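# Shelve the desk flask inside the incubator and close it

## Task

Take the flask off the desk and set it in the one free spot on an incubator shelf. It must lie flat on the shelf surface, keep the same face upward that it had on the desk, and stay wholly behind the shelf's front edge. When finished, the incubator must be closed: the glass door fully shut with its latch rotated to horizontal, and the outer door fully shut. Other flasks may be pushed slightly to make space, but each must finish within about a finger's width of its starting place, lying flat on a shelf, not on top of another flask, and with its original face up. The task fails if any flask reaches the floor, if either door is swung open or shut violently, or if the robot falls or is left leaning.

## Robot and tools

ROBOT. A TidyBot++: a mobile base 0.54 m long, 0.50 m wide and 0.38 m tall on four driven casters, carrying one seven-joint arm with a two-finger gripper. The shoulder sits 0.12 m ahead of the base centre and 0.68 m up. Upper arm 0.42 m, forearm 0.31 m, hand 0.31 m from wrist to the reported hand point. The arm starts folded with the hand pointing down; folded, the hand reaches up to 0.08 m past the base front and the elbow rises to about 1.15 m. A downward-pointing hand can reach at most about 0.94 m high, and only near the base. Cameras: base_camera (pinhole, 644x364) and wrist_camera (fisheye, 644x476, looking where the hand points).

FRAMES. Base frame: origin on the floor below the base centre, x ahead, y to the left, z up, in metres. hand_pose is given here as the point midway between the finger pads; the hand's own z axis runs out along the fingers, and the fingers close along its y axis. The odometry frame is the base frame as it was when the scene began. base_odometry only integrates wheel rotation, so slipping reads as travel; heading is in radians, left positive, between -3.142 and 3.142. base_tilt is in degrees, positive when leaning forward or to the right.

move. Runs one action; returns state plus images. Action keys:
- base: an object of relative offsets measured from where the base stands when the command begins, along its current axes. translate_m: metres, forward positive, -2 to 2. strafe_m: metres, left positive, -2 to 2. rotate_rad: radians, counter-clockwise from above positive, -6.3 to 6.3. The base drives in a straight line to the offset point.
- joints: an object of absolute angle targets in radians, one key per joint. joint_2_rad -2.249 to 2.249 (shoulder, 0 = upper arm vertical, positive leans forward); joint_4_rad -2.579 to 2.579 (elbow, 0 = straight, negative bends forward when joint_3_rad is 3.14); joint_6_rad -2.099 to 2.099 (wrist, negative bends hand forward); joint_1_rad, joint_3_rad, joint_5_rad, joint_7_rad are unlimited and take the short way round, so turn in steps under half a revolution. joint_1_rad positive is clockwise from above, the reverse of rotate_rad. joint_7_rad at 1.57 with the hand down spreads the fingers left and right. gripper_pos is absolute, 0 fully open to 1 fully closed; the gap is roughly 85 x (1 - gripper_pos) mm.
- target: one list of seven numbers [x, y, z, qw, qx, qy, qz], an absolute hand pose in the base frame (metres, then a unit quaternion). With target, joints may carry only gripper_pos.
- speeds: caps for this action only: translate_m and strafe_m 0.05 to 0.5 m/s, rotate_rad 0.1 to 1.57 rad/s. When translating and strafing together, give the speed under just one of them.
- cameras: list drawn from base_camera, wrist_camera, all; omitted means all, [] means none.
- blocking: true (default) returns once everything is at rest; false returns after about 0.5 s while motion continues.
An unknown key makes a call invalid; an out-of-range value gets it refused. A refusal, or an uncommanded stop, cancels the rest of the calls in that reply.

wait: seconds (0 to 10) plus optional cameras; commands nothing and returns state. stop: brakes all running motions. zoom_image: camera name and region [x0, y0, x1, y1] in pixels, origin top-left, no bigger than 504 by 504. finished_scene: scene number (1 or 2); ends the scene permanently.

RESULT LINES. "move" reads done, or the worst status among motions. base_status, joint_status and hand_status report moving, done, off_target (rested away from target, possibly still pushing), contact_stop or time_out (uncommanded stops; target dropped), stopped (after stop), not_followed (targets withheld by a safety check), torque_fault, or limit_stop_at_motor_heat. "joint command not followed" with "cause:" means a self-collision was predicted; "pose unreachable" means the target was withheld. hand_status done means within 10 mm and 2 degrees; usually it ends within about 3 cm. hand_target shows where the joint targets would put the hand. motor_effort gives percent of max torque per motor, with the action's peak in brackets. Motor temperatures lists one value per joint; MOTOR HOT appears from 60 °C and an over-temperature stop hits at 75 °C. ARM HIT flags a hard knock of the arm on itself or the base. on_its_own lists actions the robot took unasked. "pictures" names image order; "earlier move" shows a non-blocking move's progress.

PRACTICE. To refine the hand, add (wanted minus measured position) to your previous target's x, y, z; to keep a loaded hand still, resend hand_target, not hand_pose. Held loads make the arm sag. A gripper at 1 reading off_target means something is held; done means it closed on nothing. A placed object stops the hand sinking while effort shifts only slightly.

AVOID. The arm ignores obstacles and keeps pressing; there is no check against hitting the base. Driving or turning while the arm is snagged above about 0.6 m can tip the robot, as can reaching far out or swinging sideways while extended; back away to recover. Excess joint torque freezes the arm for 10 s. Avoid dropping objects, releasing moving parts, slamming doors, hard hits, heavy shoves, strong twisting or pulling on the gripper, and squeezing hard on something still resting on a surface. Long stretched or loaded holds overheat motors.

Each tool is called after "Call:" as name([rows], argument=value, ...), one row to a line, values as JSON.

## Session

Call:
move()

Scene clock: 0.00 s.
Motor temperatures (°C): [32 21 24 32 35 36 39]
base_odometry: x=+0.000 y=+0.000 heading=+0.000
base_tilt: forward=+0.1 right=-0.3
base_status: not commanded
joint_positions: joint_1_rad=+0.042 joint_2_rad=-0.342 joint_3_rad=+3.141 joint_4_rad=-2.506 joint_5_rad=-0.027 joint_6_rad=-0.916 joint_7_rad=+1.559 gripper_pos=+0.000
joint_status: not commanded
motor_effort: joint_1_rad=+0 joint_2_rad=-1 joint_3_rad=+0 joint_4_rad=+15 joint_5_rad=+1 joint_6_rad=+1 joint_7_rad=+1
hand_pose: x=+0.2581 y=+0.0022 z=+0.5919 quat_wxyz=(-0.010, +0.999, -0.034, +0.031) (m; base frame)
hand_target: x=+0.2583 y=+0.0022 z=+0.5920 quat_wxyz=(-0.010, +0.999, -0.034, +0.031) (m; base frame)
hand_status: not commanded
pictures: base_camera, wrist_camera

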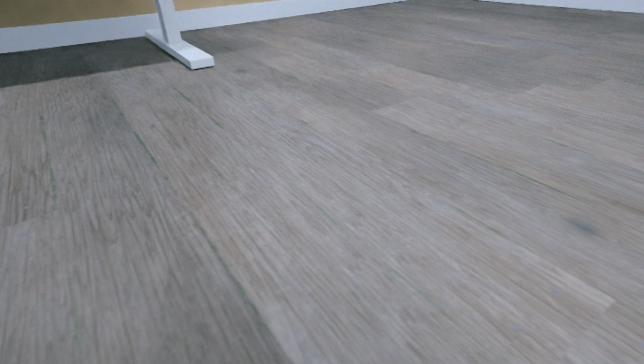

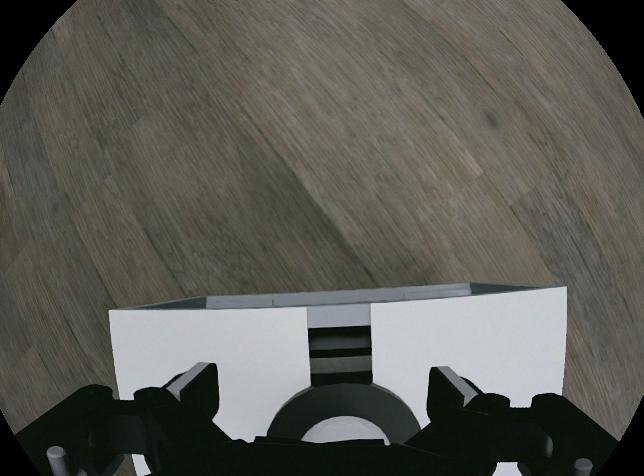

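Call:
move(joints={"joint_6_rad": 0.45})

Call:
move(base={"rotate_rad": 0.9})

Call:
move(base={"rotate_rad": 0.9})

Call:
move(base={"rotate_rad": -2.7})

Call:
move(base={"rotate_rad": -0.9})

Scene clock: 9.03 s.
Motor temperatures (°C): [32 21 24 32 35 36 39]
move: done
base_odometry: x=+0.000 y=+0.000 heading=+0.000
base_tilt: forward=+0.0 right=-0.3
base_status: not commanded
joint_positions: joint_1_rad=+0.042 joint_2_rad=-0.342 joint_3_rad=+3.141 joint_4_rad=-2.506 joint_5_rad=-0.027 joint_6_rad=+0.401 joint_7_rad=+1.559 gripper_pos=+0.000
joint_status: all done
motor_effort: joint_1_rad=+1(1) joint_2_rad=-7(7) joint_3_rad=+0(1) joint_4_rad=+19(20) joint_5_rad=+0(1) joint_6_rad=+9(9) joint_7_rad=+1(1)
hand_pose: x=+0.5436 y=-0.0192 z=+0.8431 quat_wxyz=(+0.006, +0.771, -0.033, +0.636) (m; base frame)
hand_target: x=+0.5463 y=-0.0197 z=+0.8584 quat_wxyz=(+0.006, +0.755, -0.033, +0.655) (m; base frame)
hand_status: not commanded
pictures: base_camera, wrist_camera

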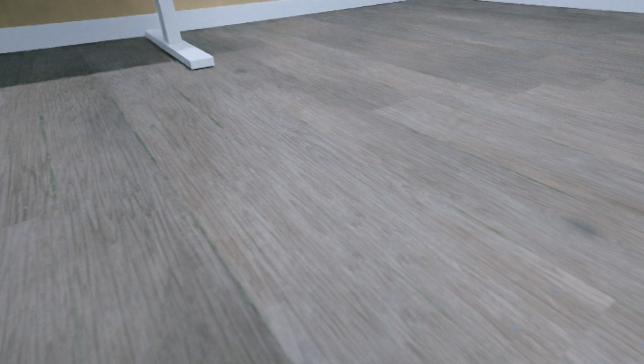

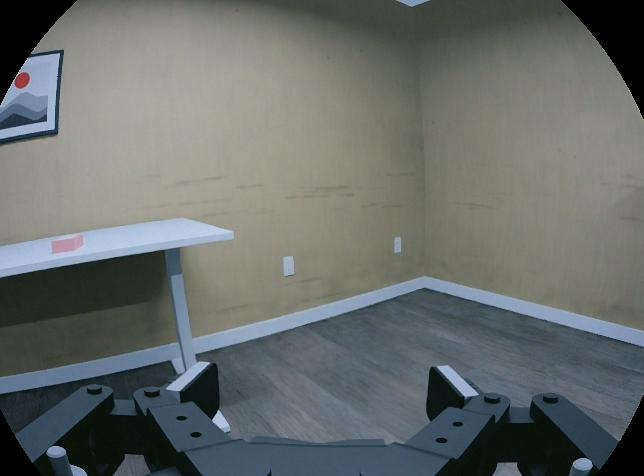

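Scene clock: 10.87 s.
Motor temperatures (°C): [32 21 24 32 35 36 39]
move: done
base_odometry: x=+0.000 y=+0.000 heading=+0.900
base_tilt: forward=+0.0 right=-0.3
base_status: done
joint_positions: joint_1_rad=+0.042 joint_2_rad=-0.342 joint_3_rad=+3.141 joint_4_rad=-2.506 joint_5_rad=-0.027 joint_6_rad=+0.401 joint_7_rad=+1.559 gripper_pos=+0.000
joint_status: not commanded
motor_effort: joint_1_rad=-1(2) joint_2_rad=-6(7) joint_3_rad=+0(2) joint_4_rad=+19(20) joint_5_rad=+0(1) joint_6_rad=+9(9) joint_7_rad=+1(1)
hand_pose: x=+0.5437 y=-0.0191 z=+0.8432 quat_wxyz=(+0.006, +0.771, -0.033, +0.636) (m; base frame)
hand_target: x=+0.5463 y=-0.0197 z=+0.8584 quat_wxyz=(+0.006, +0.755, -0.033, +0.655) (m; base frame)
hand_status: not commanded
pictures: base_camera, wrist_camera

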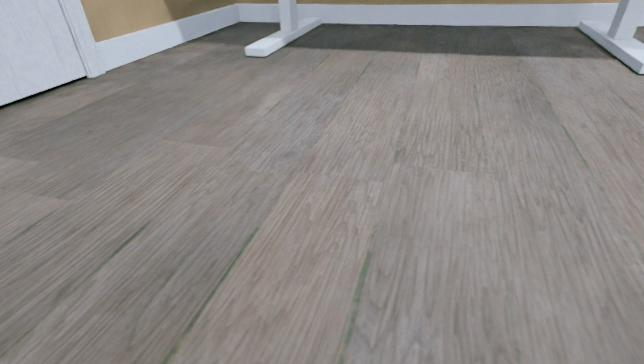

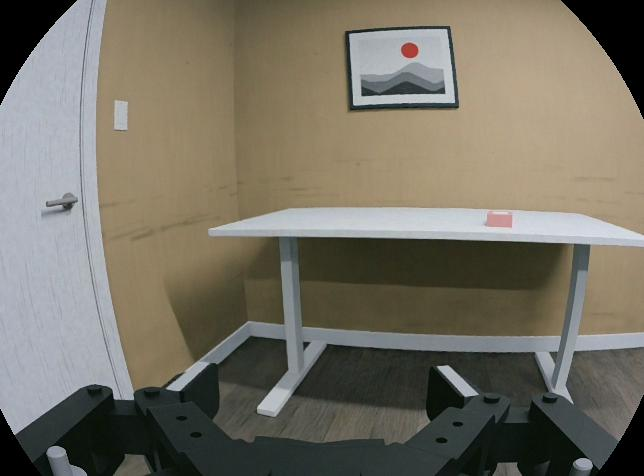

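Scene clock: 12.67 s.
Motor temperatures (°C): [32 21 24 32 35 36 39]
move: done
base_odometry: x=+0.000 y=+0.000 heading=+1.799
base_tilt: forward=+0.0 right=-0.3
base_status: done
joint_positions: joint_1_rad=+0.041 joint_2_rad=-0.342 joint_3_rad=+3.141 joint_4_rad=-2.506 joint_5_rad=-0.027 joint_6_rad=+0.401 joint_7_rad=+1.559 gripper_pos=+0.000
joint_status: not commanded
motor_effort: joint_1_rad=-1(2) joint_2_rad=-6(7) joint_3_rad=+0(2) joint_4_rad=+19(20) joint_5_rad=+0(1) joint_6_rad=+9(9) joint_7_rad=+1(1)
hand_pose: x=+0.5437 y=-0.0190 z=+0.8433 quat_wxyz=(+0.005, +0.771, -0.033, +0.636) (m; base frame)
hand_target: x=+0.5463 y=-0.0197 z=+0.8584 quat_wxyz=(+0.006, +0.755, -0.033, +0.655) (m; base frame)
hand_status: not commanded
pictures: base_camera, wrist_camera

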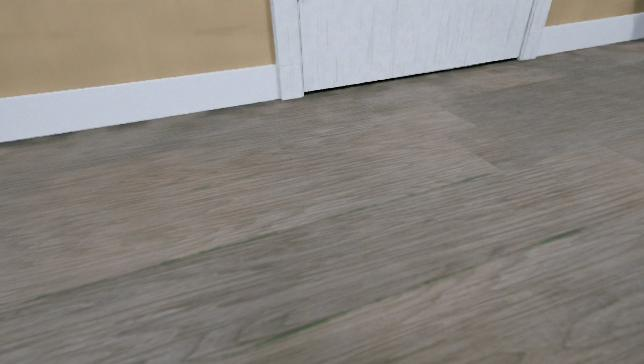

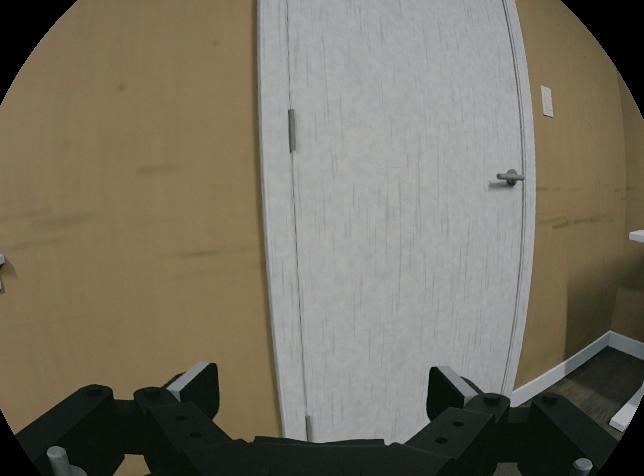

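Scene clock: 15.80 s.
Motor temperatures (°C): [32 21 24 32 35 36 39]
move: done
base_odometry: x=+0.000 y=+0.000 heading=-0.900
base_tilt: forward=+0.0 right=-0.3
base_status: done
joint_positions: joint_1_rad=+0.041 joint_2_rad=-0.342 joint_3_rad=+3.140 joint_4_rad=-2.506 joint_5_rad=-0.027 joint_6_rad=+0.402 joint_7_rad=+1.559 gripper_pos=+0.000
joint_status: not commanded
motor_effort: joint_1_rad=+0(2) joint_2_rad=-6(8) joint_3_rad=+0(2) joint_4_rad=+19(20) joint_5_rad=+0(1) joint_6_rad=+9(9) joint_7_rad=+1(1)
hand_pose: x=+0.5437 y=-0.0189 z=+0.8434 quat_wxyz=(+0.005, +0.771, -0.033, +0.636) (m; base frame)
hand_target: x=+0.5463 y=-0.0197 z=+0.8584 quat_wxyz=(+0.006, +0.755, -0.033, +0.655) (m; base frame)
hand_status: not commanded
pictures: base_camera, wrist_camera

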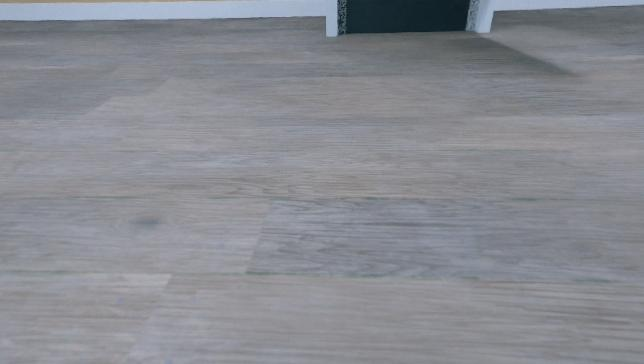

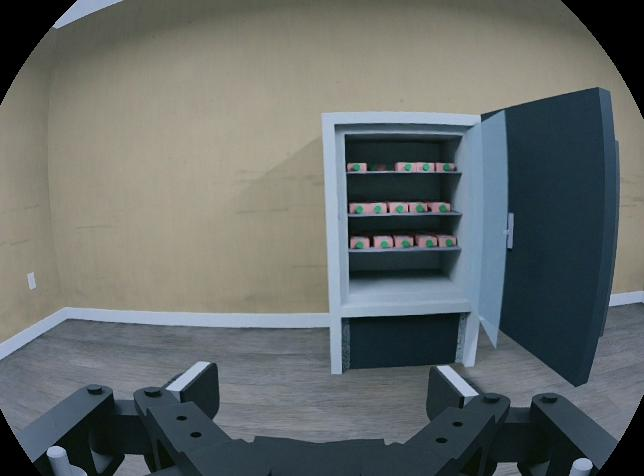

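Scene clock: 17.60 s.
Motor temperatures (°C): [32 21 24 32 35 36 39]
move: done
base_odometry: x=+0.000 y=+0.000 heading=-1.800
base_tilt: forward=+0.1 right=-0.2
base_status: done
joint_positions: joint_1_rad=+0.041 joint_2_rad=-0.342 joint_3_rad=+3.140 joint_4_rad=-2.506 joint_5_rad=-0.027 joint_6_rad=+0.402 joint_7_rad=+1.559 gripper_pos=+0.000
joint_status: not commanded
motor_effort: joint_1_rad=+0(2) joint_2_rad=-6(7) joint_3_rad=-1(2) joint_4_rad=+19(20) joint_5_rad=+0(1) joint_6_rad=+9(9) joint_7_rad=+0(1)
hand_pose: x=+0.5437 y=-0.0190 z=+0.8434 quat_wxyz=(+0.005, +0.771, -0.033, +0.636) (m; base frame)
hand_target: x=+0.5463 y=-0.0197 z=+0.8584 quat_wxyz=(+0.006, +0.755, -0.033, +0.655) (m; base frame)
hand_status: not commanded
pictures: base_camera, wrist_camera

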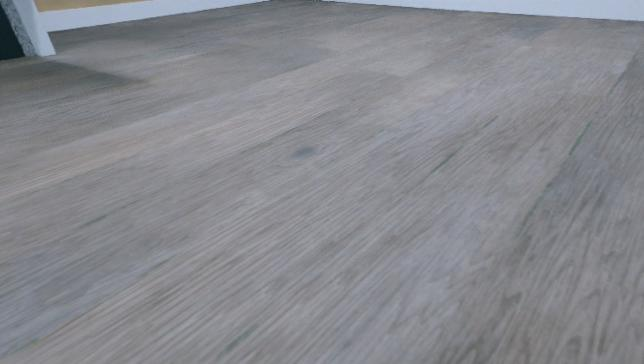

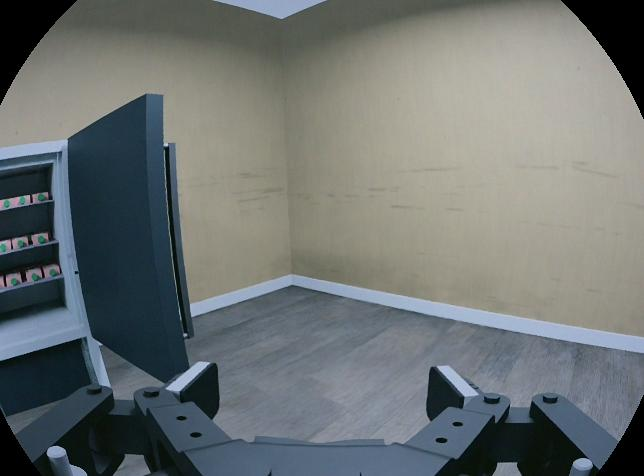

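Call:
move(base={"rotate_rad": 0.7}, cameras=["wrist_camera"])

Call:
zoom_image(camera="wrist_camera", region=[230, 80, 530, 400])

Call:
zoom_image(camera="wrist_camera", region=[230, 140, 410, 280])

Scene clock: 30.23 s.
Motor temperatures (°C): [32 21 24 32 35 36 39]
move: done
base_odometry: x=+0.000 y=+0.000 heading=-1.100
base_tilt: forward=+0.0 right=-0.3
base_status: done
joint_positions: joint_1_rad=+0.041 joint_2_rad=-0.342 joint_3_rad=+3.140 joint_4_rad=-2.506 joint_5_rad=-0.027 joint_6_rad=+0.402 joint_7_rad=+1.559 gripper_pos=+0.000
joint_status: not commanded
motor_effort: joint_1_rad=-1(2) joint_2_rad=-7(7) joint_3_rad=-1(2) joint_4_rad=+19(20) joint_5_rad=+0(1) joint_6_rad=+9(9) joint_7_rad=+1(1)
hand_pose: x=+0.5437 y=-0.0190 z=+0.8434 quat_wxyz=(+0.005, +0.771, -0.033, +0.636) (m; base frame)
hand_target: x=+0.5463 y=-0.0197 z=+0.8584 quat_wxyz=(+0.006, +0.755, -0.033, +0.655) (m; base frame)
hand_status: not commanded
pictures: wrist_camera

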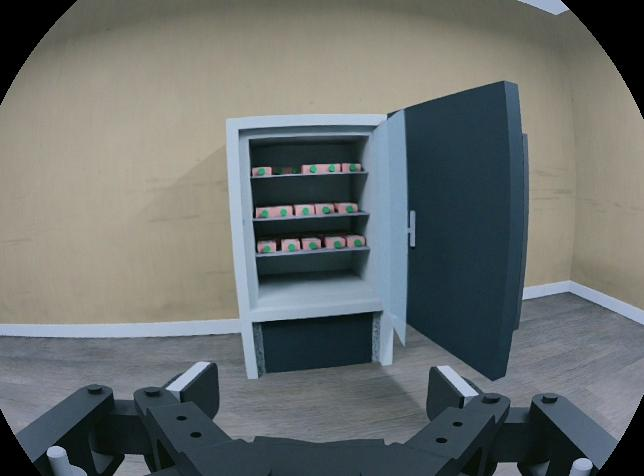

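Scaled by 1.575.

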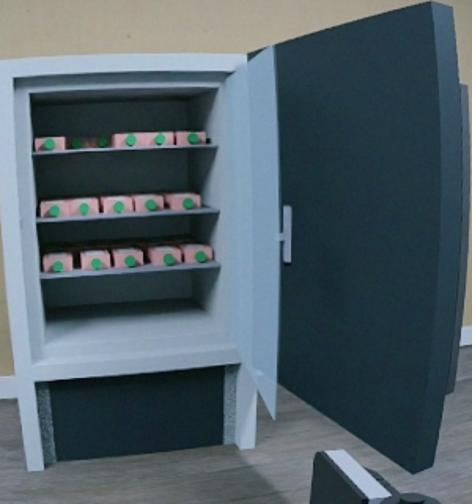

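Scaled by 2.800.

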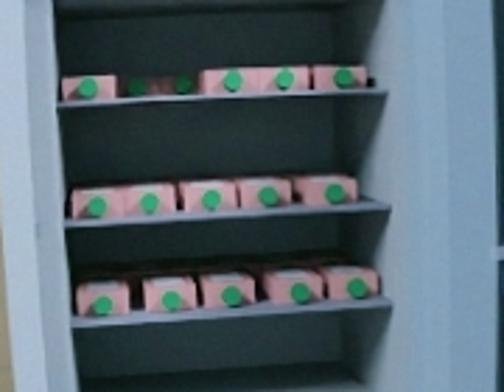

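Call:
move(base={"rotate_rad": 2.0}, cameras=[])

Call:
move(base={"strafe_m": -0.75}, joints={"joint_6_rad": 0.2})

Call:
zoom_image(camera="wrist_camera", region=[200, 100, 460, 300])

Scene clock: 58.13 s.
Motor temperatures (°C): [32 21 24 32 35 36 39]
move: done
base_odometry: x=+0.000 y=+0.000 heading=+0.899
base_tilt: forward=+0.1 right=-0.3
base_status: done
joint_positions: joint_1_rad=+0.041 joint_2_rad=-0.342 joint_3_rad=+3.140 joint_4_rad=-2.506 joint_5_rad=-0.027 joint_6_rad=+0.402 joint_7_rad=+1.559 gripper_pos=+0.000
joint_status: not commanded
motor_effort: joint_1_rad=+0(2) joint_2_rad=-6(8) joint_3_rad=+0(2) joint_4_rad=+19(20) joint_5_rad=+0(1) joint_6_rad=+9(9) joint_7_rad=+0(1)
hand_pose: x=+0.5437 y=-0.0190 z=+0.8434 quat_wxyz=(+0.005, +0.771, -0.033, +0.636) (m; base frame)
hand_target: x=+0.5463 y=-0.0197 z=+0.8584 quat_wxyz=(+0.006, +0.755, -0.033, +0.655) (m; base frame)
hand_status: not commanded
pictures: none
No camera images: "cameras" was empty.

Scene clock: 60.67 s.
Motor temperatures (°C): [32 21 24 32 35 36 39]
move: done
base_odometry: x=+0.587 y=-0.467 heading=+0.900
base_tilt: forward=+0.0 right=-0.2
base_status: done
joint_positions: joint_1_rad=+0.041 joint_2_rad=-0.342 joint_3_rad=+3.140 joint_4_rad=-2.511 joint_5_rad=-0.027 joint_6_rad=+0.213 joint_7_rad=+1.559 gripper_pos=+0.000
joint_status: all done
motor_effort: joint_1_rad=+0(2) joint_2_rad=-6(7) joint_3_rad=-1(2) joint_4_rad=+18(21) joint_5_rad=+1(1) joint_6_rad=+8(10) joint_7_rad=+1(1)
hand_pose: x=+0.5256 y=-0.0167 z=+0.7837 quat_wxyz=(+0.003, +0.829, -0.034, +0.558) (m; base frame)
hand_target: x=+0.5259 y=-0.0169 z=+0.7836 quat_wxyz=(+0.003, +0.831, -0.034, +0.556) (m; base frame)
hand_status: not commanded
pictures: base_camera, wrist_camera

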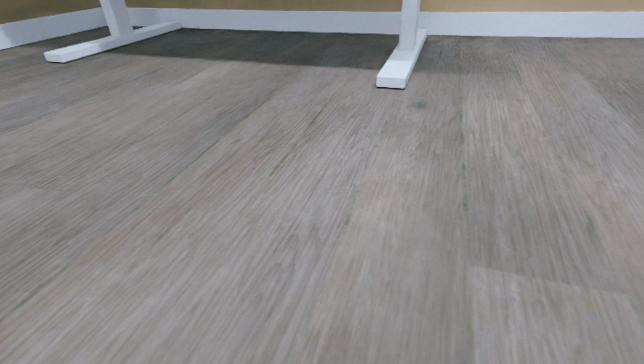

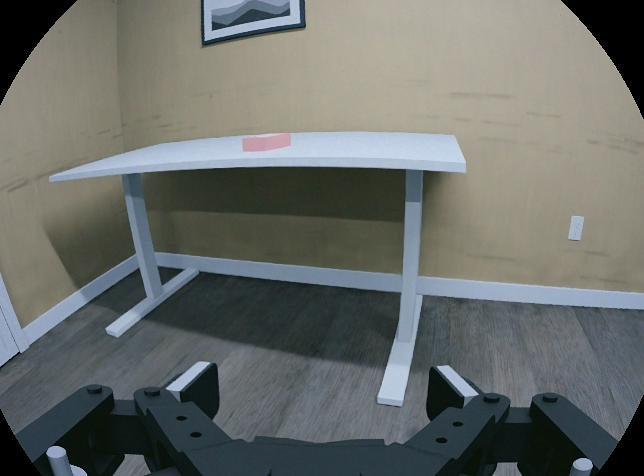

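Scaled by 1.938.

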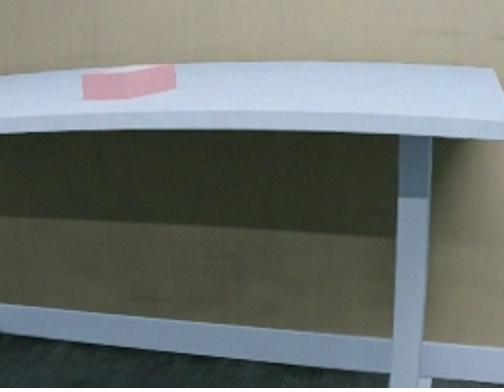

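Call:
move(base={"rotate_rad": -0.3}, cameras=["wrist_camera"])

Scene clock: 78.03 s.
Motor temperatures (°C): [32 21 24 32 35 36 39]
move: done
base_odometry: x=+0.587 y=-0.467 heading=+0.600
base_tilt: forward=+0.0 right=-0.3
base_status: done
joint_positions: joint_1_rad=+0.041 joint_2_rad=-0.342 joint_3_rad=+3.140 joint_4_rad=-2.511 joint_5_rad=-0.027 joint_6_rad=+0.213 joint_7_rad=+1.559 gripper_pos=+0.000
joint_status: not commanded
motor_effort: joint_1_rad=-1(2) joint_2_rad=-6(7) joint_3_rad=+0(2) joint_4_rad=+19(19) joint_5_rad=+0(1) joint_6_rad=+8(9) joint_7_rad=+0(1)
hand_pose: x=+0.5256 y=-0.0168 z=+0.7837 quat_wxyz=(+0.003, +0.829, -0.034, +0.558) (m; base frame)
hand_target: x=+0.5259 y=-0.0169 z=+0.7836 quat_wxyz=(+0.003, +0.831, -0.034, +0.556) (m; base frame)
hand_status: not commanded
pictures: wrist_camera

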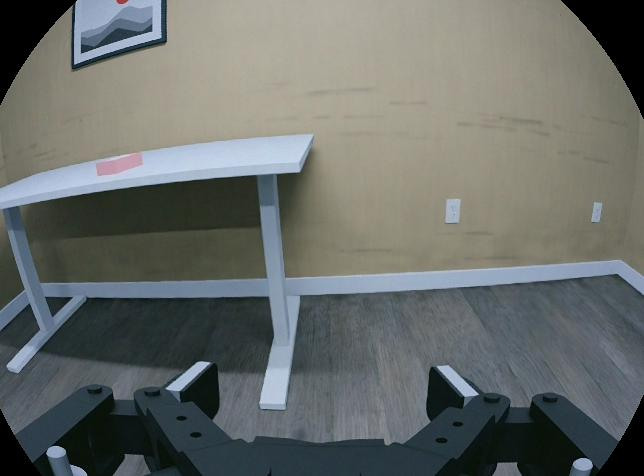

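Call:
move(base={"strafe_m": 0.72, "translate_m": 0.45}, joints={"joint_6_rad": 0.0}, cameras=["wrist_camera"])

Call:
zoom_image(camera="wrist_camera", region=[200, 60, 500, 300])

Scene clock: 96.13 s.
Motor temperatures (°C): [32 21 24 32 35 36 39]
move: done
base_odometry: x=+0.552 y=+0.382 heading=+0.600
base_tilt: forward=+0.0 right=-0.3
base_status: done
joint_positions: joint_1_rad=+0.041 joint_2_rad=-0.342 joint_3_rad=+3.140 joint_4_rad=-2.514 joint_5_rad=-0.027 joint_6_rad=+0.023 joint_7_rad=+1.559 gripper_pos=+0.000
joint_status: all done
motor_effort: joint_1_rad=+0(2) joint_2_rad=-5(6) joint_3_rad=+0(2) joint_4_rad=+18(21) joint_5_rad=+0(1) joint_6_rad=+8(9) joint_7_rad=+0(1)
hand_pose: x=+0.4975 y=-0.0141 z=+0.7301 quat_wxyz=(+0.001, +0.879, -0.035, +0.476) (m; base frame)
hand_target: x=+0.4966 y=-0.0140 z=+0.7288 quat_wxyz=(+0.001, +0.882, -0.035, +0.470) (m; base frame)
hand_status: not commanded
pictures: wrist_camera

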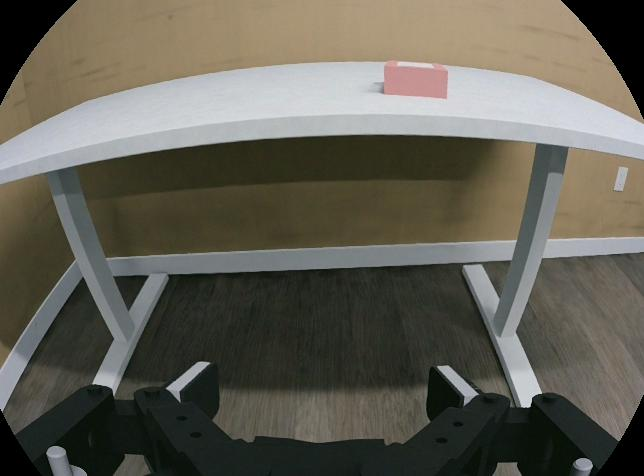

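Scaled by 1.680.

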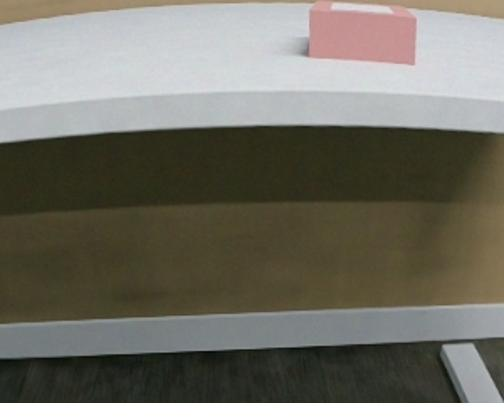

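Call:
move(joints={"joint_1_rad": 0, "joint_2_rad": 0.0, "joint_3_rad": 3.14159, "joint_4_rad": -1.4, "joint_5_rad": 0, "joint_6_rad": -1.0, "joint_7_rad": 1.5708}, cameras=["wrist_camera"])

Call:
zoom_image(camera="wrist_camera", region=[300, 60, 520, 260])

Scene clock: 106.33 s.
Motor temperatures (°C): [32 21 24 32 35 36 39]
move: done
base_odometry: x=+0.552 y=+0.382 heading=+0.600
base_tilt: forward=+0.1 right=-0.4
base_status: not commanded
joint_positions: joint_1_rad=+0.016 joint_2_rad=-0.013 joint_3_rad=+3.140 joint_4_rad=-1.418 joint_5_rad=-0.027 joint_6_rad=-0.945 joint_7_rad=+1.559 gripper_pos=+0.000
joint_status: all done
motor_effort: joint_1_rad=+0(2) joint_2_rad=-20(20) joint_3_rad=-1(2) joint_4_rad=+20(22) joint_5_rad=+0(2) joint_6_rad=+7(8) joint_7_rad=+1(1)
hand_pose: x=+0.6451 y=+0.0004 z=+0.9353 quat_wxyz=(-0.012, +0.923, -0.015, +0.385) (m; base frame)
hand_target: x=+0.6390 y=+0.0013 z=+0.9265 quat_wxyz=(+0.000, +0.932, +0.000, +0.362) (m; base frame)
hand_status: not commanded
pictures: wrist_camera

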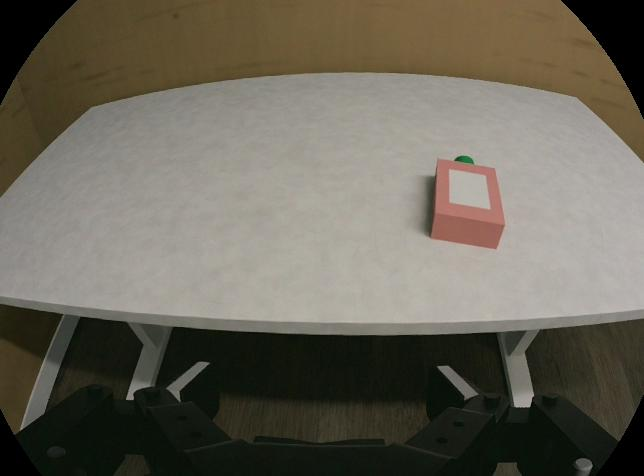

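Scaled by 2.291.

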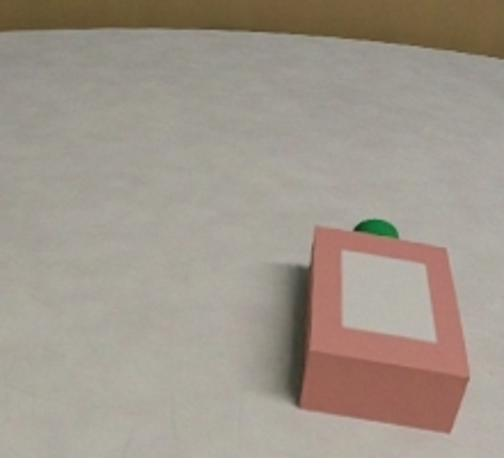

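Call:
move(base={"rotate_rad": -0.2}, cameras=[])

Call:
move(base={"translate_m": 0.2}, speeds={"translate_m": 0.2})

Call:
zoom_image(camera="wrist_camera", region=[220, 150, 470, 450])

Scene clock: 161.77 s.
Motor temperatures (°C): [32 21 24 32 35 35 39]
move: done
base_odometry: x=+0.552 y=+0.382 heading=+0.400
base_tilt: forward=+0.0 right=-0.4
base_status: done
joint_positions: joint_1_rad=+0.007 joint_2_rad=-0.011 joint_3_rad=+3.145 joint_4_rad=-1.418 joint_5_rad=-0.027 joint_6_rad=-0.947 joint_7_rad=+1.559 gripper_pos=+0.000
joint_status: not commanded
motor_effort: joint_1_rad=+0(4) joint_2_rad=-20(20) joint_3_rad=-1(4) joint_4_rad=+20(21) joint_5_rad=-1(1) joint_6_rad=+7(7) joint_7_rad=+0(1)
hand_pose: x=+0.6451 y=+0.0025 z=+0.9340 quat_wxyz=(-0.013, +0.923, -0.013, +0.383) (m; base frame)
hand_target: x=+0.6390 y=+0.0013 z=+0.9265 quat_wxyz=(+0.000, +0.932, +0.000, +0.362) (m; base frame)
hand_status: not commanded
pictures: none
No camera images: "cameras" was empty.

Scene clock: 163.50 s.
Motor temperatures (°C): [32 21 24 32 35 35 39]
move: done
base_odometry: x=+0.736 y=+0.460 heading=+0.399
base_tilt: forward=+0.0 right=-0.3
base_status: done
joint_positions: joint_1_rad=+0.007 joint_2_rad=+0.004 joint_3_rad=+3.145 joint_4_rad=-1.417 joint_5_rad=-0.027 joint_6_rad=-0.950 joint_7_rad=+1.559 gripper_pos=+0.000
joint_status: not commanded
motor_effort: joint_1_rad=+0(1) joint_2_rad=-21(23) joint_3_rad=-1(2) joint_4_rad=+20(21) joint_5_rad=+0(1) joint_6_rad=+7(7) joint_7_rad=+0(1)
hand_pose: x=+0.6485 y=+0.0025 z=+0.9262 quat_wxyz=(-0.013, +0.927, -0.013, +0.376) (m; base frame)
hand_target: x=+0.6390 y=+0.0013 z=+0.9265 quat_wxyz=(+0.000, +0.932, +0.000, +0.362) (m; base frame)
hand_status: not commanded
pictures: base_camera, wrist_camera

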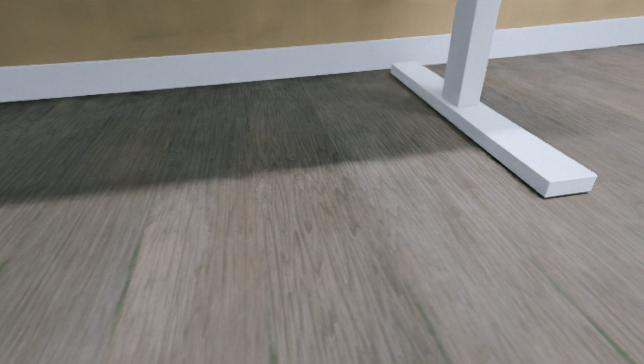

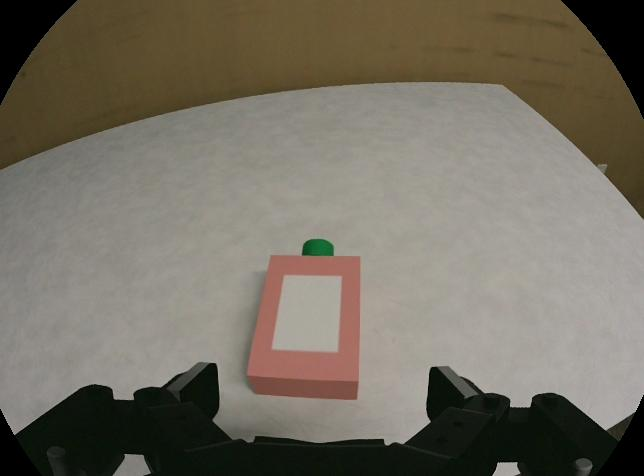

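Scaled by 1.680.

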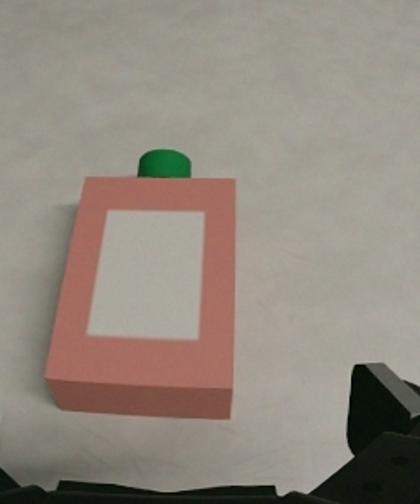

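Call:
move(base={"translate_m": 0.1}, speeds={"translate_m": 0.2}, joints={"joint_2_rad": -0.2, "joint_4_rad": -1.7, "joint_6_rad": -0.9}, cameras=["wrist_camera"])

Scene clock: 195.97 s.
Motor temperatures (°C): [32 21 24 32 35 35 39]
move: done
base_odometry: x=+0.828 y=+0.499 heading=+0.398
base_tilt: forward=+0.0 right=-0.4
base_status: done
joint_positions: joint_1_rad=+0.007 joint_2_rad=-0.185 joint_3_rad=+3.145 joint_4_rad=-1.690 joint_5_rad=-0.027 joint_6_rad=-0.946 joint_7_rad=+1.559 gripper_pos=+0.000
joint_status: all done
motor_effort: joint_1_rad=+0(2) joint_2_rad=-13(21) joint_3_rad=+0(2) joint_4_rad=+20(21) joint_5_rad=+0(0) joint_6_rad=+6(7) joint_7_rad=+0(1)
hand_pose: x=+0.5536 y=+0.0034 z=+0.8765 quat_wxyz=(-0.013, +0.941, -0.014, +0.339) (m; base frame)
hand_target: x=+0.5592 y=+0.0013 z=+0.8869 quat_wxyz=(+0.000, +0.932, +0.000, +0.362) (m; base frame)
hand_status: not commanded
pictures: wrist_camera

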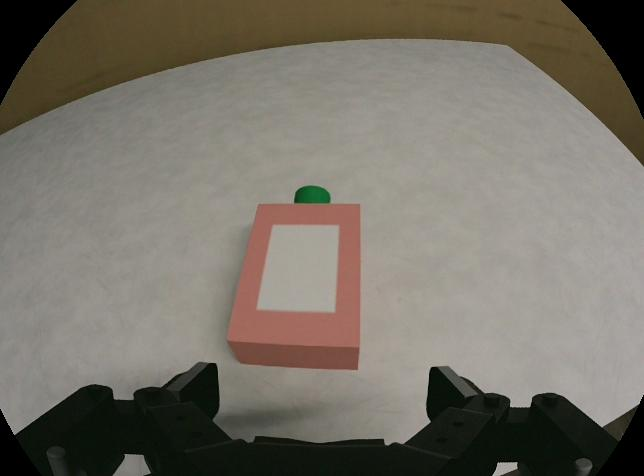

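Call:
move(target=[0.64, 0.015, 0.88, 0.0067, 0.924, -0.0162, 0.383], cameras=["wrist_camera"])

Scene clock: 232.83 s.
Motor temperatures (°C): [32 21 24 32 35 35 39]
move: off_target
base_odometry: x=+0.828 y=+0.499 heading=+0.398
base_tilt: forward=+0.1 right=-0.3
base_status: not commanded
joint_positions: joint_1_rad=-0.029 joint_2_rad=-0.027 joint_3_rad=+3.134 joint_4_rad=-1.625 joint_5_rad=+0.032 joint_6_rad=-0.834 joint_7_rad=+1.497 gripper_pos=+0.000
joint_status: not commanded
motor_effort: joint_1_rad=+0(1) joint_2_rad=-19(21) joint_3_rad=-1(1) joint_4_rad=+20(21) joint_5_rad=+0(1) joint_6_rad=+6(6) joint_7_rad=+0(1)
hand_pose: x=+0.6244 y=+0.0128 z=+0.8581 quat_wxyz=(-0.004, +0.937, -0.011, +0.348) (m; base frame)
hand_target: x=+0.6400 y=+0.0150 z=+0.8800 quat_wxyz=(+0.007, +0.924, -0.016, +0.383) (m; base frame)
hand_status: off_target (0.027 m and 4.5 deg from the pose sent, 0.087 m and 5.9 deg at the start)
pictures: wrist_camera

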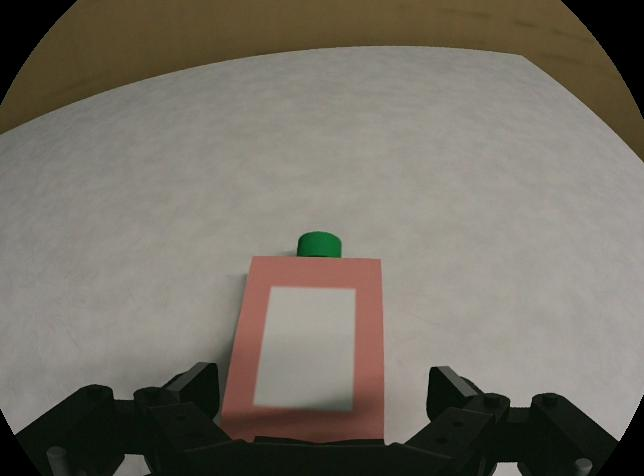

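Call:
move(target=[0.66, 0.021, 0.867, 0.0153, 0.923, -0.037, 0.3827], cameras=["wrist_camera"])

Call:
zoom_image(camera="wrist_camera", region=[140, 220, 500, 476])

Scene clock: 249.77 s.
Motor temperatures (°C): [32 21 24 32 35 35 39]
move: off_target
base_odometry: x=+0.828 y=+0.499 heading=+0.398
base_tilt: forward=+0.1 right=-0.3
base_status: not commanded
joint_positions: joint_1_rad=-0.078 joint_2_rad=+0.020 joint_3_rad=+3.131 joint_4_rad=-1.612 joint_5_rad=+0.134 joint_6_rad=-0.805 joint_7_rad=+1.356 gripper_pos=+0.000
joint_status: not commanded
motor_effort: joint_1_rad=+0(1) joint_2_rad=-21(23) joint_3_rad=-1(2) joint_4_rad=+20(21) joint_5_rad=+1(1) joint_6_rad=+6(6) joint_7_rad=+0(1)
hand_pose: x=+0.6434 y=+0.0177 z=+0.8478 quat_wxyz=(+0.008, +0.936, -0.032, +0.349) (m; base frame)
hand_target: x=+0.6600 y=+0.0210 z=+0.8670 quat_wxyz=(+0.015, +0.923, -0.037, +0.383) (m; base frame)
hand_status: off_target (0.026 m and 4.2 deg from the pose sent, 0.038 m and 5.7 deg at the start)
pictures: wrist_camera

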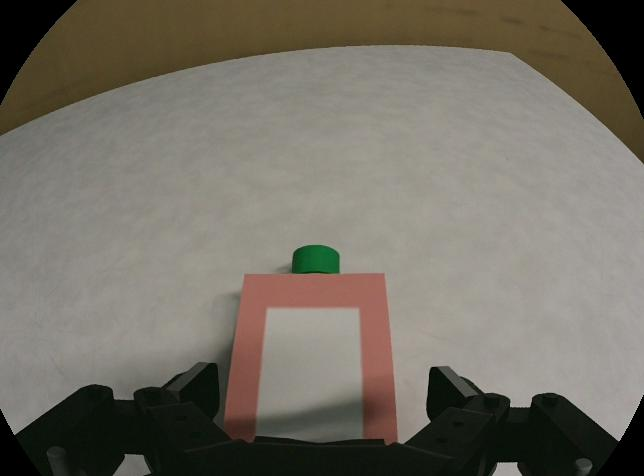

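Scaled by 1.400.

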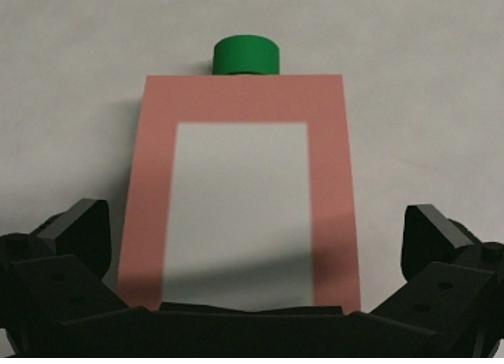

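Call:
move(target=[0.66, 0.026, 0.84, 0.0153, 0.923, -0.037, 0.3827], cameras=["wrist_camera"])

Call:
zoom_image(camera="wrist_camera", region=[140, 220, 500, 476])

Scene clock: 257.40 s.
Motor temperatures (°C): [32 21 24 32 35 35 39]
move: off_target
base_odometry: x=+0.828 y=+0.499 heading=+0.398
base_tilt: forward=+0.1 right=-0.4
base_status: not commanded
joint_positions: joint_1_rad=-0.090 joint_2_rad=+0.025 joint_3_rad=+3.131 joint_4_rad=-1.668 joint_5_rad=+0.168 joint_6_rad=-0.725 joint_7_rad=+1.308 gripper_pos=+0.000
joint_status: not commanded
motor_effort: joint_1_rad=+0(1) joint_2_rad=-21(22) joint_3_rad=-1(2) joint_4_rad=+20(22) joint_5_rad=+1(2) joint_6_rad=+6(6) joint_7_rad=+1(1)
hand_pose: x=+0.6486 y=+0.0199 z=+0.8336 quat_wxyz=(+0.009, +0.932, -0.036, +0.360) (m; base frame)
hand_target: x=+0.6600 y=+0.0260 z=+0.8400 quat_wxyz=(+0.015, +0.923, -0.037, +0.383) (m; base frame)
hand_status: off_target (0.014 m and 2.9 deg from the pose sent, 0.020 m and 4.2 deg at the start)
pictures: wrist_camera

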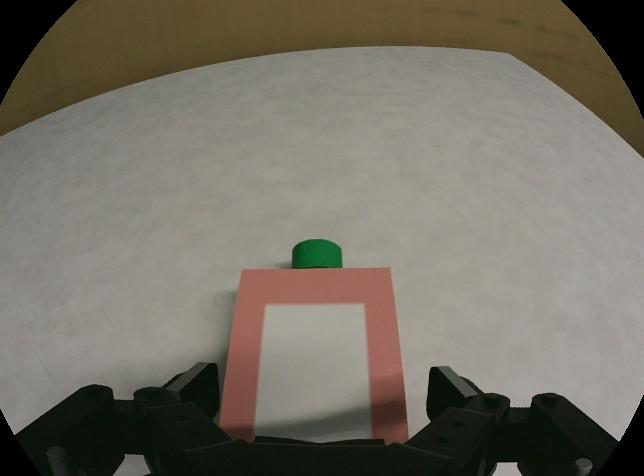

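Scaled by 1.400.

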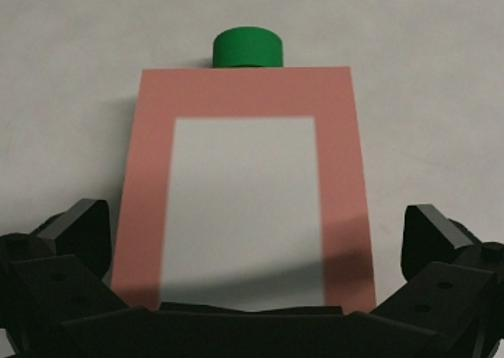

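Call:
move(target=[0.656, 0.031, 0.818, 0.0153, 0.923, -0.037, 0.3827], cameras=["wrist_camera"])

Call:
zoom_image(camera="wrist_camera", region=[140, 220, 500, 476])

Scene clock: 266.47 s.
Motor temperatures (°C): [32 21 24 32 35 35 39]
move: off_target
base_odometry: x=+0.828 y=+0.499 heading=+0.398
base_tilt: forward=+0.0 right=-0.3
base_status: not commanded
joint_positions: joint_1_rad=-0.103 joint_2_rad=+0.026 joint_3_rad=+3.130 joint_4_rad=-1.728 joint_5_rad=+0.211 joint_6_rad=-0.656 joint_7_rad=+1.250 gripper_pos=+0.000
joint_status: not commanded
motor_effort: joint_1_rad=+0(1) joint_2_rad=-20(22) joint_3_rad=-1(1) joint_4_rad=+20(21) joint_5_rad=+1(2) joint_6_rad=+6(6) joint_7_rad=+0(1)
hand_pose: x=+0.6485 y=+0.0222 z=+0.8176 quat_wxyz=(+0.011, +0.929, -0.041, +0.367) (m; base frame)
hand_target: x=+0.6560 y=+0.0310 z=+0.8180 quat_wxyz=(+0.015, +0.923, -0.037, +0.383) (m; base frame)
hand_status: off_target (0.012 m and 2.1 deg from the pose sent, 0.020 m and 2.9 deg at the start)
pictures: wrist_camera

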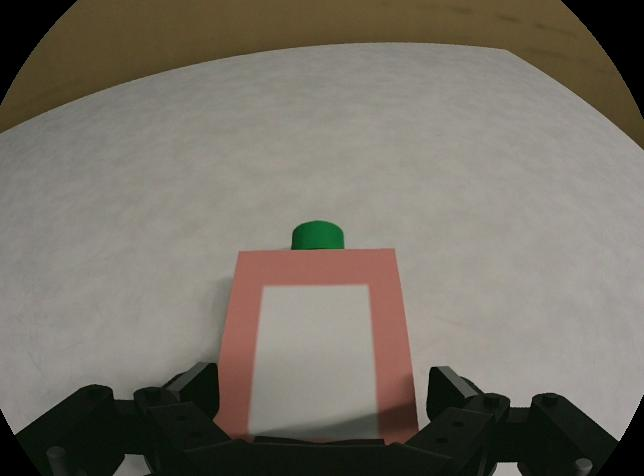

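Scaled by 1.400.

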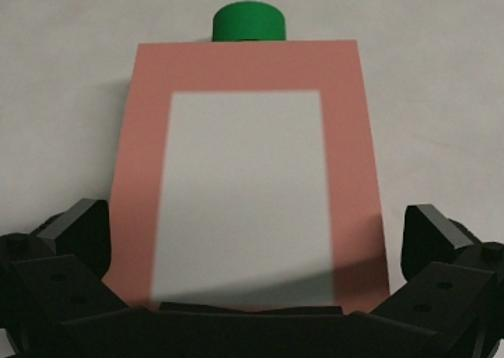

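Call:
move(target=[0.656, 0.042, 0.82, 0.0153, 0.923, -0.037, 0.3827], cameras=["wrist_camera"])

Call:
zoom_image(camera="wrist_camera", region=[140, 220, 500, 476])

Scene clock: 272.07 s.
Motor temperatures (°C): [32 21 24 32 35 35 39]
move: done
base_odometry: x=+0.828 y=+0.499 heading=+0.398
base_tilt: forward=+0.1 right=-0.3
base_status: not commanded
joint_positions: joint_1_rad=-0.127 joint_2_rad=+0.029 joint_3_rad=+3.115 joint_4_rad=-1.728 joint_5_rad=+0.254 joint_6_rad=-0.656 joint_7_rad=+1.192 gripper_pos=+0.000
joint_status: not commanded
motor_effort: joint_1_rad=+0(2) joint_2_rad=-21(22) joint_3_rad=-1(2) joint_4_rad=+19(20) joint_5_rad=+1(2) joint_6_rad=+6(6) joint_7_rad=+0(1)
hand_pose: x=+0.6489 y=+0.0350 z=+0.8177 quat_wxyz=(+0.011, +0.929, -0.039, +0.369) (m; base frame)
hand_target: x=+0.6560 y=+0.0420 z=+0.8200 quat_wxyz=(+0.015, +0.923, -0.037, +0.383) (m; base frame)
hand_status: done (0.010 m and 1.8 deg from the pose sent, 0.021 m and 2.1 deg at the start)
pictures: wrist_camera

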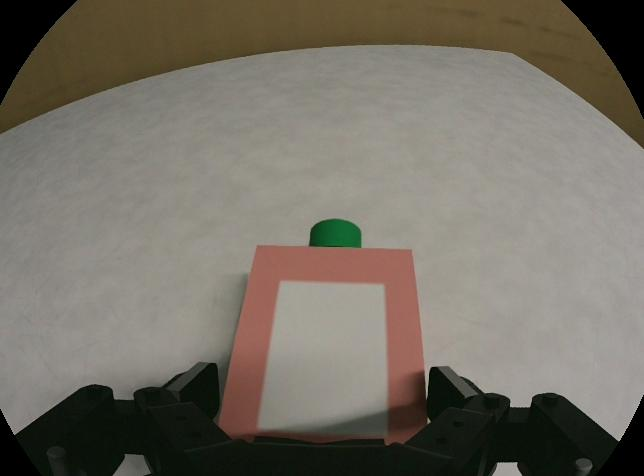

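Scaled by 1.400.

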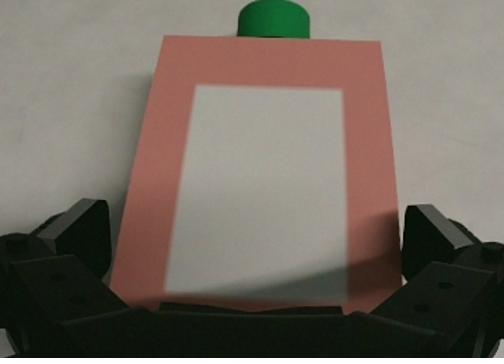

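Call:
move(target=[0.656, 0.0415, 0.805, 0.0191, 0.9226, -0.0462, 0.3825], cameras=["wrist_camera"])

Call:
zoom_image(camera="wrist_camera", region=[140, 220, 500, 476])

Scene clock: 280.43 s.
Motor temperatures (°C): [32 21 24 32 35 35 39]
move: off_target
base_odometry: x=+0.828 y=+0.499 heading=+0.398
base_tilt: forward=+0.1 right=-0.3
base_status: not commanded
joint_positions: joint_1_rad=-0.149 joint_2_rad=+0.038 joint_3_rad=+3.115 joint_4_rad=-1.763 joint_5_rad=+0.311 joint_6_rad=-0.634 joint_7_rad=+1.113 gripper_pos=+0.000
joint_status: not commanded
motor_effort: joint_1_rad=+0(1) joint_2_rad=-21(22) joint_3_rad=-1(2) joint_4_rad=+20(21) joint_5_rad=+1(2) joint_6_rad=+6(6) joint_7_rad=+0(1)
hand_pose: x=+0.6463 y=+0.0376 z=+0.8023 quat_wxyz=(+0.016, +0.930, -0.046, +0.365) (m; base frame)
hand_target: x=+0.6560 y=+0.0415 z=+0.8050 quat_wxyz=(+0.019, +0.923, -0.046, +0.383) (m; base frame)
hand_status: off_target (0.011 m and 2.2 deg from the pose sent, 0.016 m and 2.1 deg at the start)
pictures: wrist_camera

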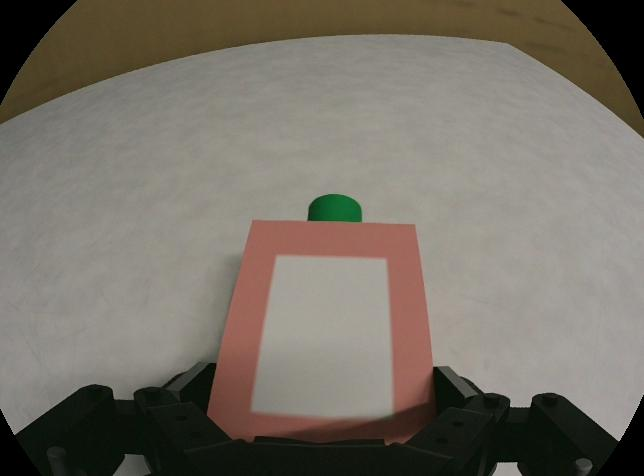

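Scaled by 1.400.

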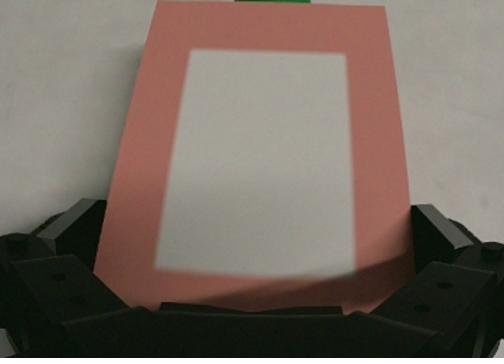

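Call:
move(target=[0.656, 0.0405, 0.797, 0.0191, 0.9226, -0.0462, 0.3825], cameras=["wrist_camera"])

Call:
zoom_image(camera="wrist_camera", region=[140, 220, 500, 476])

Scene clock: 287.77 s.
Motor temperatures (°C): [32 21 24 32 35 35 39]
move: done
base_odometry: x=+0.828 y=+0.499 heading=+0.398
base_tilt: forward=+0.0 right=-0.4
base_status: not commanded
joint_positions: joint_1_rad=-0.153 joint_2_rad=+0.038 joint_3_rad=+3.116 joint_4_rad=-1.781 joint_5_rad=+0.321 joint_6_rad=-0.610 joint_7_rad=+1.104 gripper_pos=+0.000
joint_status: not commanded
motor_effort: joint_1_rad=+0(1) joint_2_rad=-20(21) joint_3_rad=-2(2) joint_4_rad=+19(21) joint_5_rad=+2(2) joint_6_rad=+5(6) joint_7_rad=+1(1)
hand_pose: x=+0.6466 y=+0.0393 z=+0.7982 quat_wxyz=(+0.015, +0.929, -0.043, +0.368) (m; base frame)
hand_target: x=+0.6560 y=+0.0405 z=+0.7970 quat_wxyz=(+0.019, +0.923, -0.046, +0.383) (m; base frame)
hand_status: done (0.010 m and 1.9 deg from the pose sent, 0.011 m and 2.2 deg at the start)
pictures: wrist_camera

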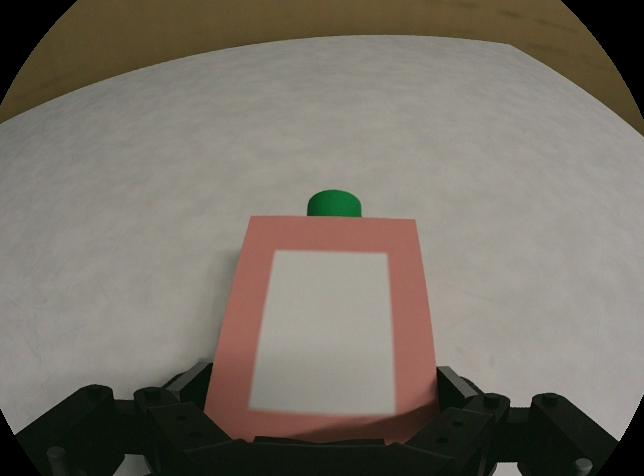

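Scaled by 1.400.

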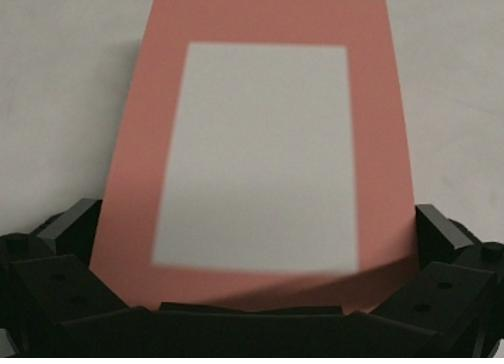

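Call:
move(target=[0.656, 0.0395, 0.790, 0.0191, 0.9226, -0.0462, 0.3825], cameras=[])

Call:
move(joints={"gripper_pos": 0.2}, cameras=["wrist_camera"])

Scene clock: 294.37 s.
Motor temperatures (°C): [32 21 24 32 35 35 39]
move: done
base_odometry: x=+0.828 y=+0.499 heading=+0.398
base_tilt: forward=+0.1 right=-0.3
base_status: not commanded
joint_positions: joint_1_rad=-0.158 joint_2_rad=+0.042 joint_3_rad=+3.118 joint_4_rad=-1.799 joint_5_rad=+0.330 joint_6_rad=-0.588 joint_7_rad=+1.094 gripper_pos=+0.000
joint_status: not commanded
motor_effort: joint_1_rad=-1(1) joint_2_rad=-21(21) joint_3_rad=-1(2) joint_4_rad=+20(20) joint_5_rad=+1(2) joint_6_rad=+6(6) joint_7_rad=+0(1)
hand_pose: x=+0.6465 y=+0.0412 z=+0.7914 quat_wxyz=(+0.014, +0.929, -0.041, +0.368) (m; base frame)
hand_target: x=+0.6560 y=+0.0395 z=+0.7900 quat_wxyz=(+0.019, +0.923, -0.046, +0.383) (m; base frame)
hand_status: done (0.010 m and 2.0 deg from the pose sent, 0.012 m and 1.9 deg at the start)
pictures: none
No camera images: "cameras" was empty.

Scene clock: 295.00 s.
Motor temperatures (°C): [32 21 24 32 35 35 39]
move: off_target
base_odometry: x=+0.828 y=+0.499 heading=+0.398
base_tilt: forward=+0.1 right=-0.3
base_status: not commanded
joint_positions: joint_1_rad=-0.158 joint_2_rad=+0.042 joint_3_rad=+3.118 joint_4_rad=-1.799 joint_5_rad=+0.333 joint_6_rad=-0.585 joint_7_rad=+1.094 gripper_pos=+0.040
joint_status: gripper_pos off_target (ended at +0.040, target +0.200)
motor_effort: joint_1_rad=+0(1) joint_2_rad=-19(22) joint_3_rad=+0(1) joint_4_rad=+18(20) joint_5_rad=+1(2) joint_6_rad=+5(6) joint_7_rad=+0(1)
hand_pose: x=+0.6474 y=+0.0414 z=+0.7925 quat_wxyz=(+0.015, +0.928, -0.039, +0.370) (m; base frame)
hand_target: x=+0.6560 y=+0.0395 z=+0.7900 quat_wxyz=(+0.019, +0.923, -0.046, +0.383) (m; base frame)
hand_status: not commanded
pictures: wrist_camera

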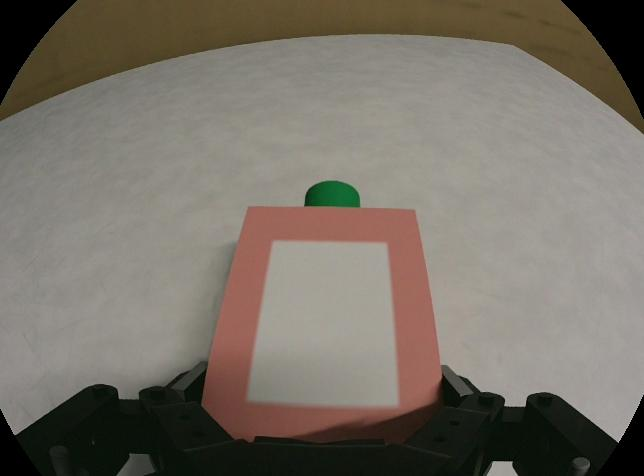

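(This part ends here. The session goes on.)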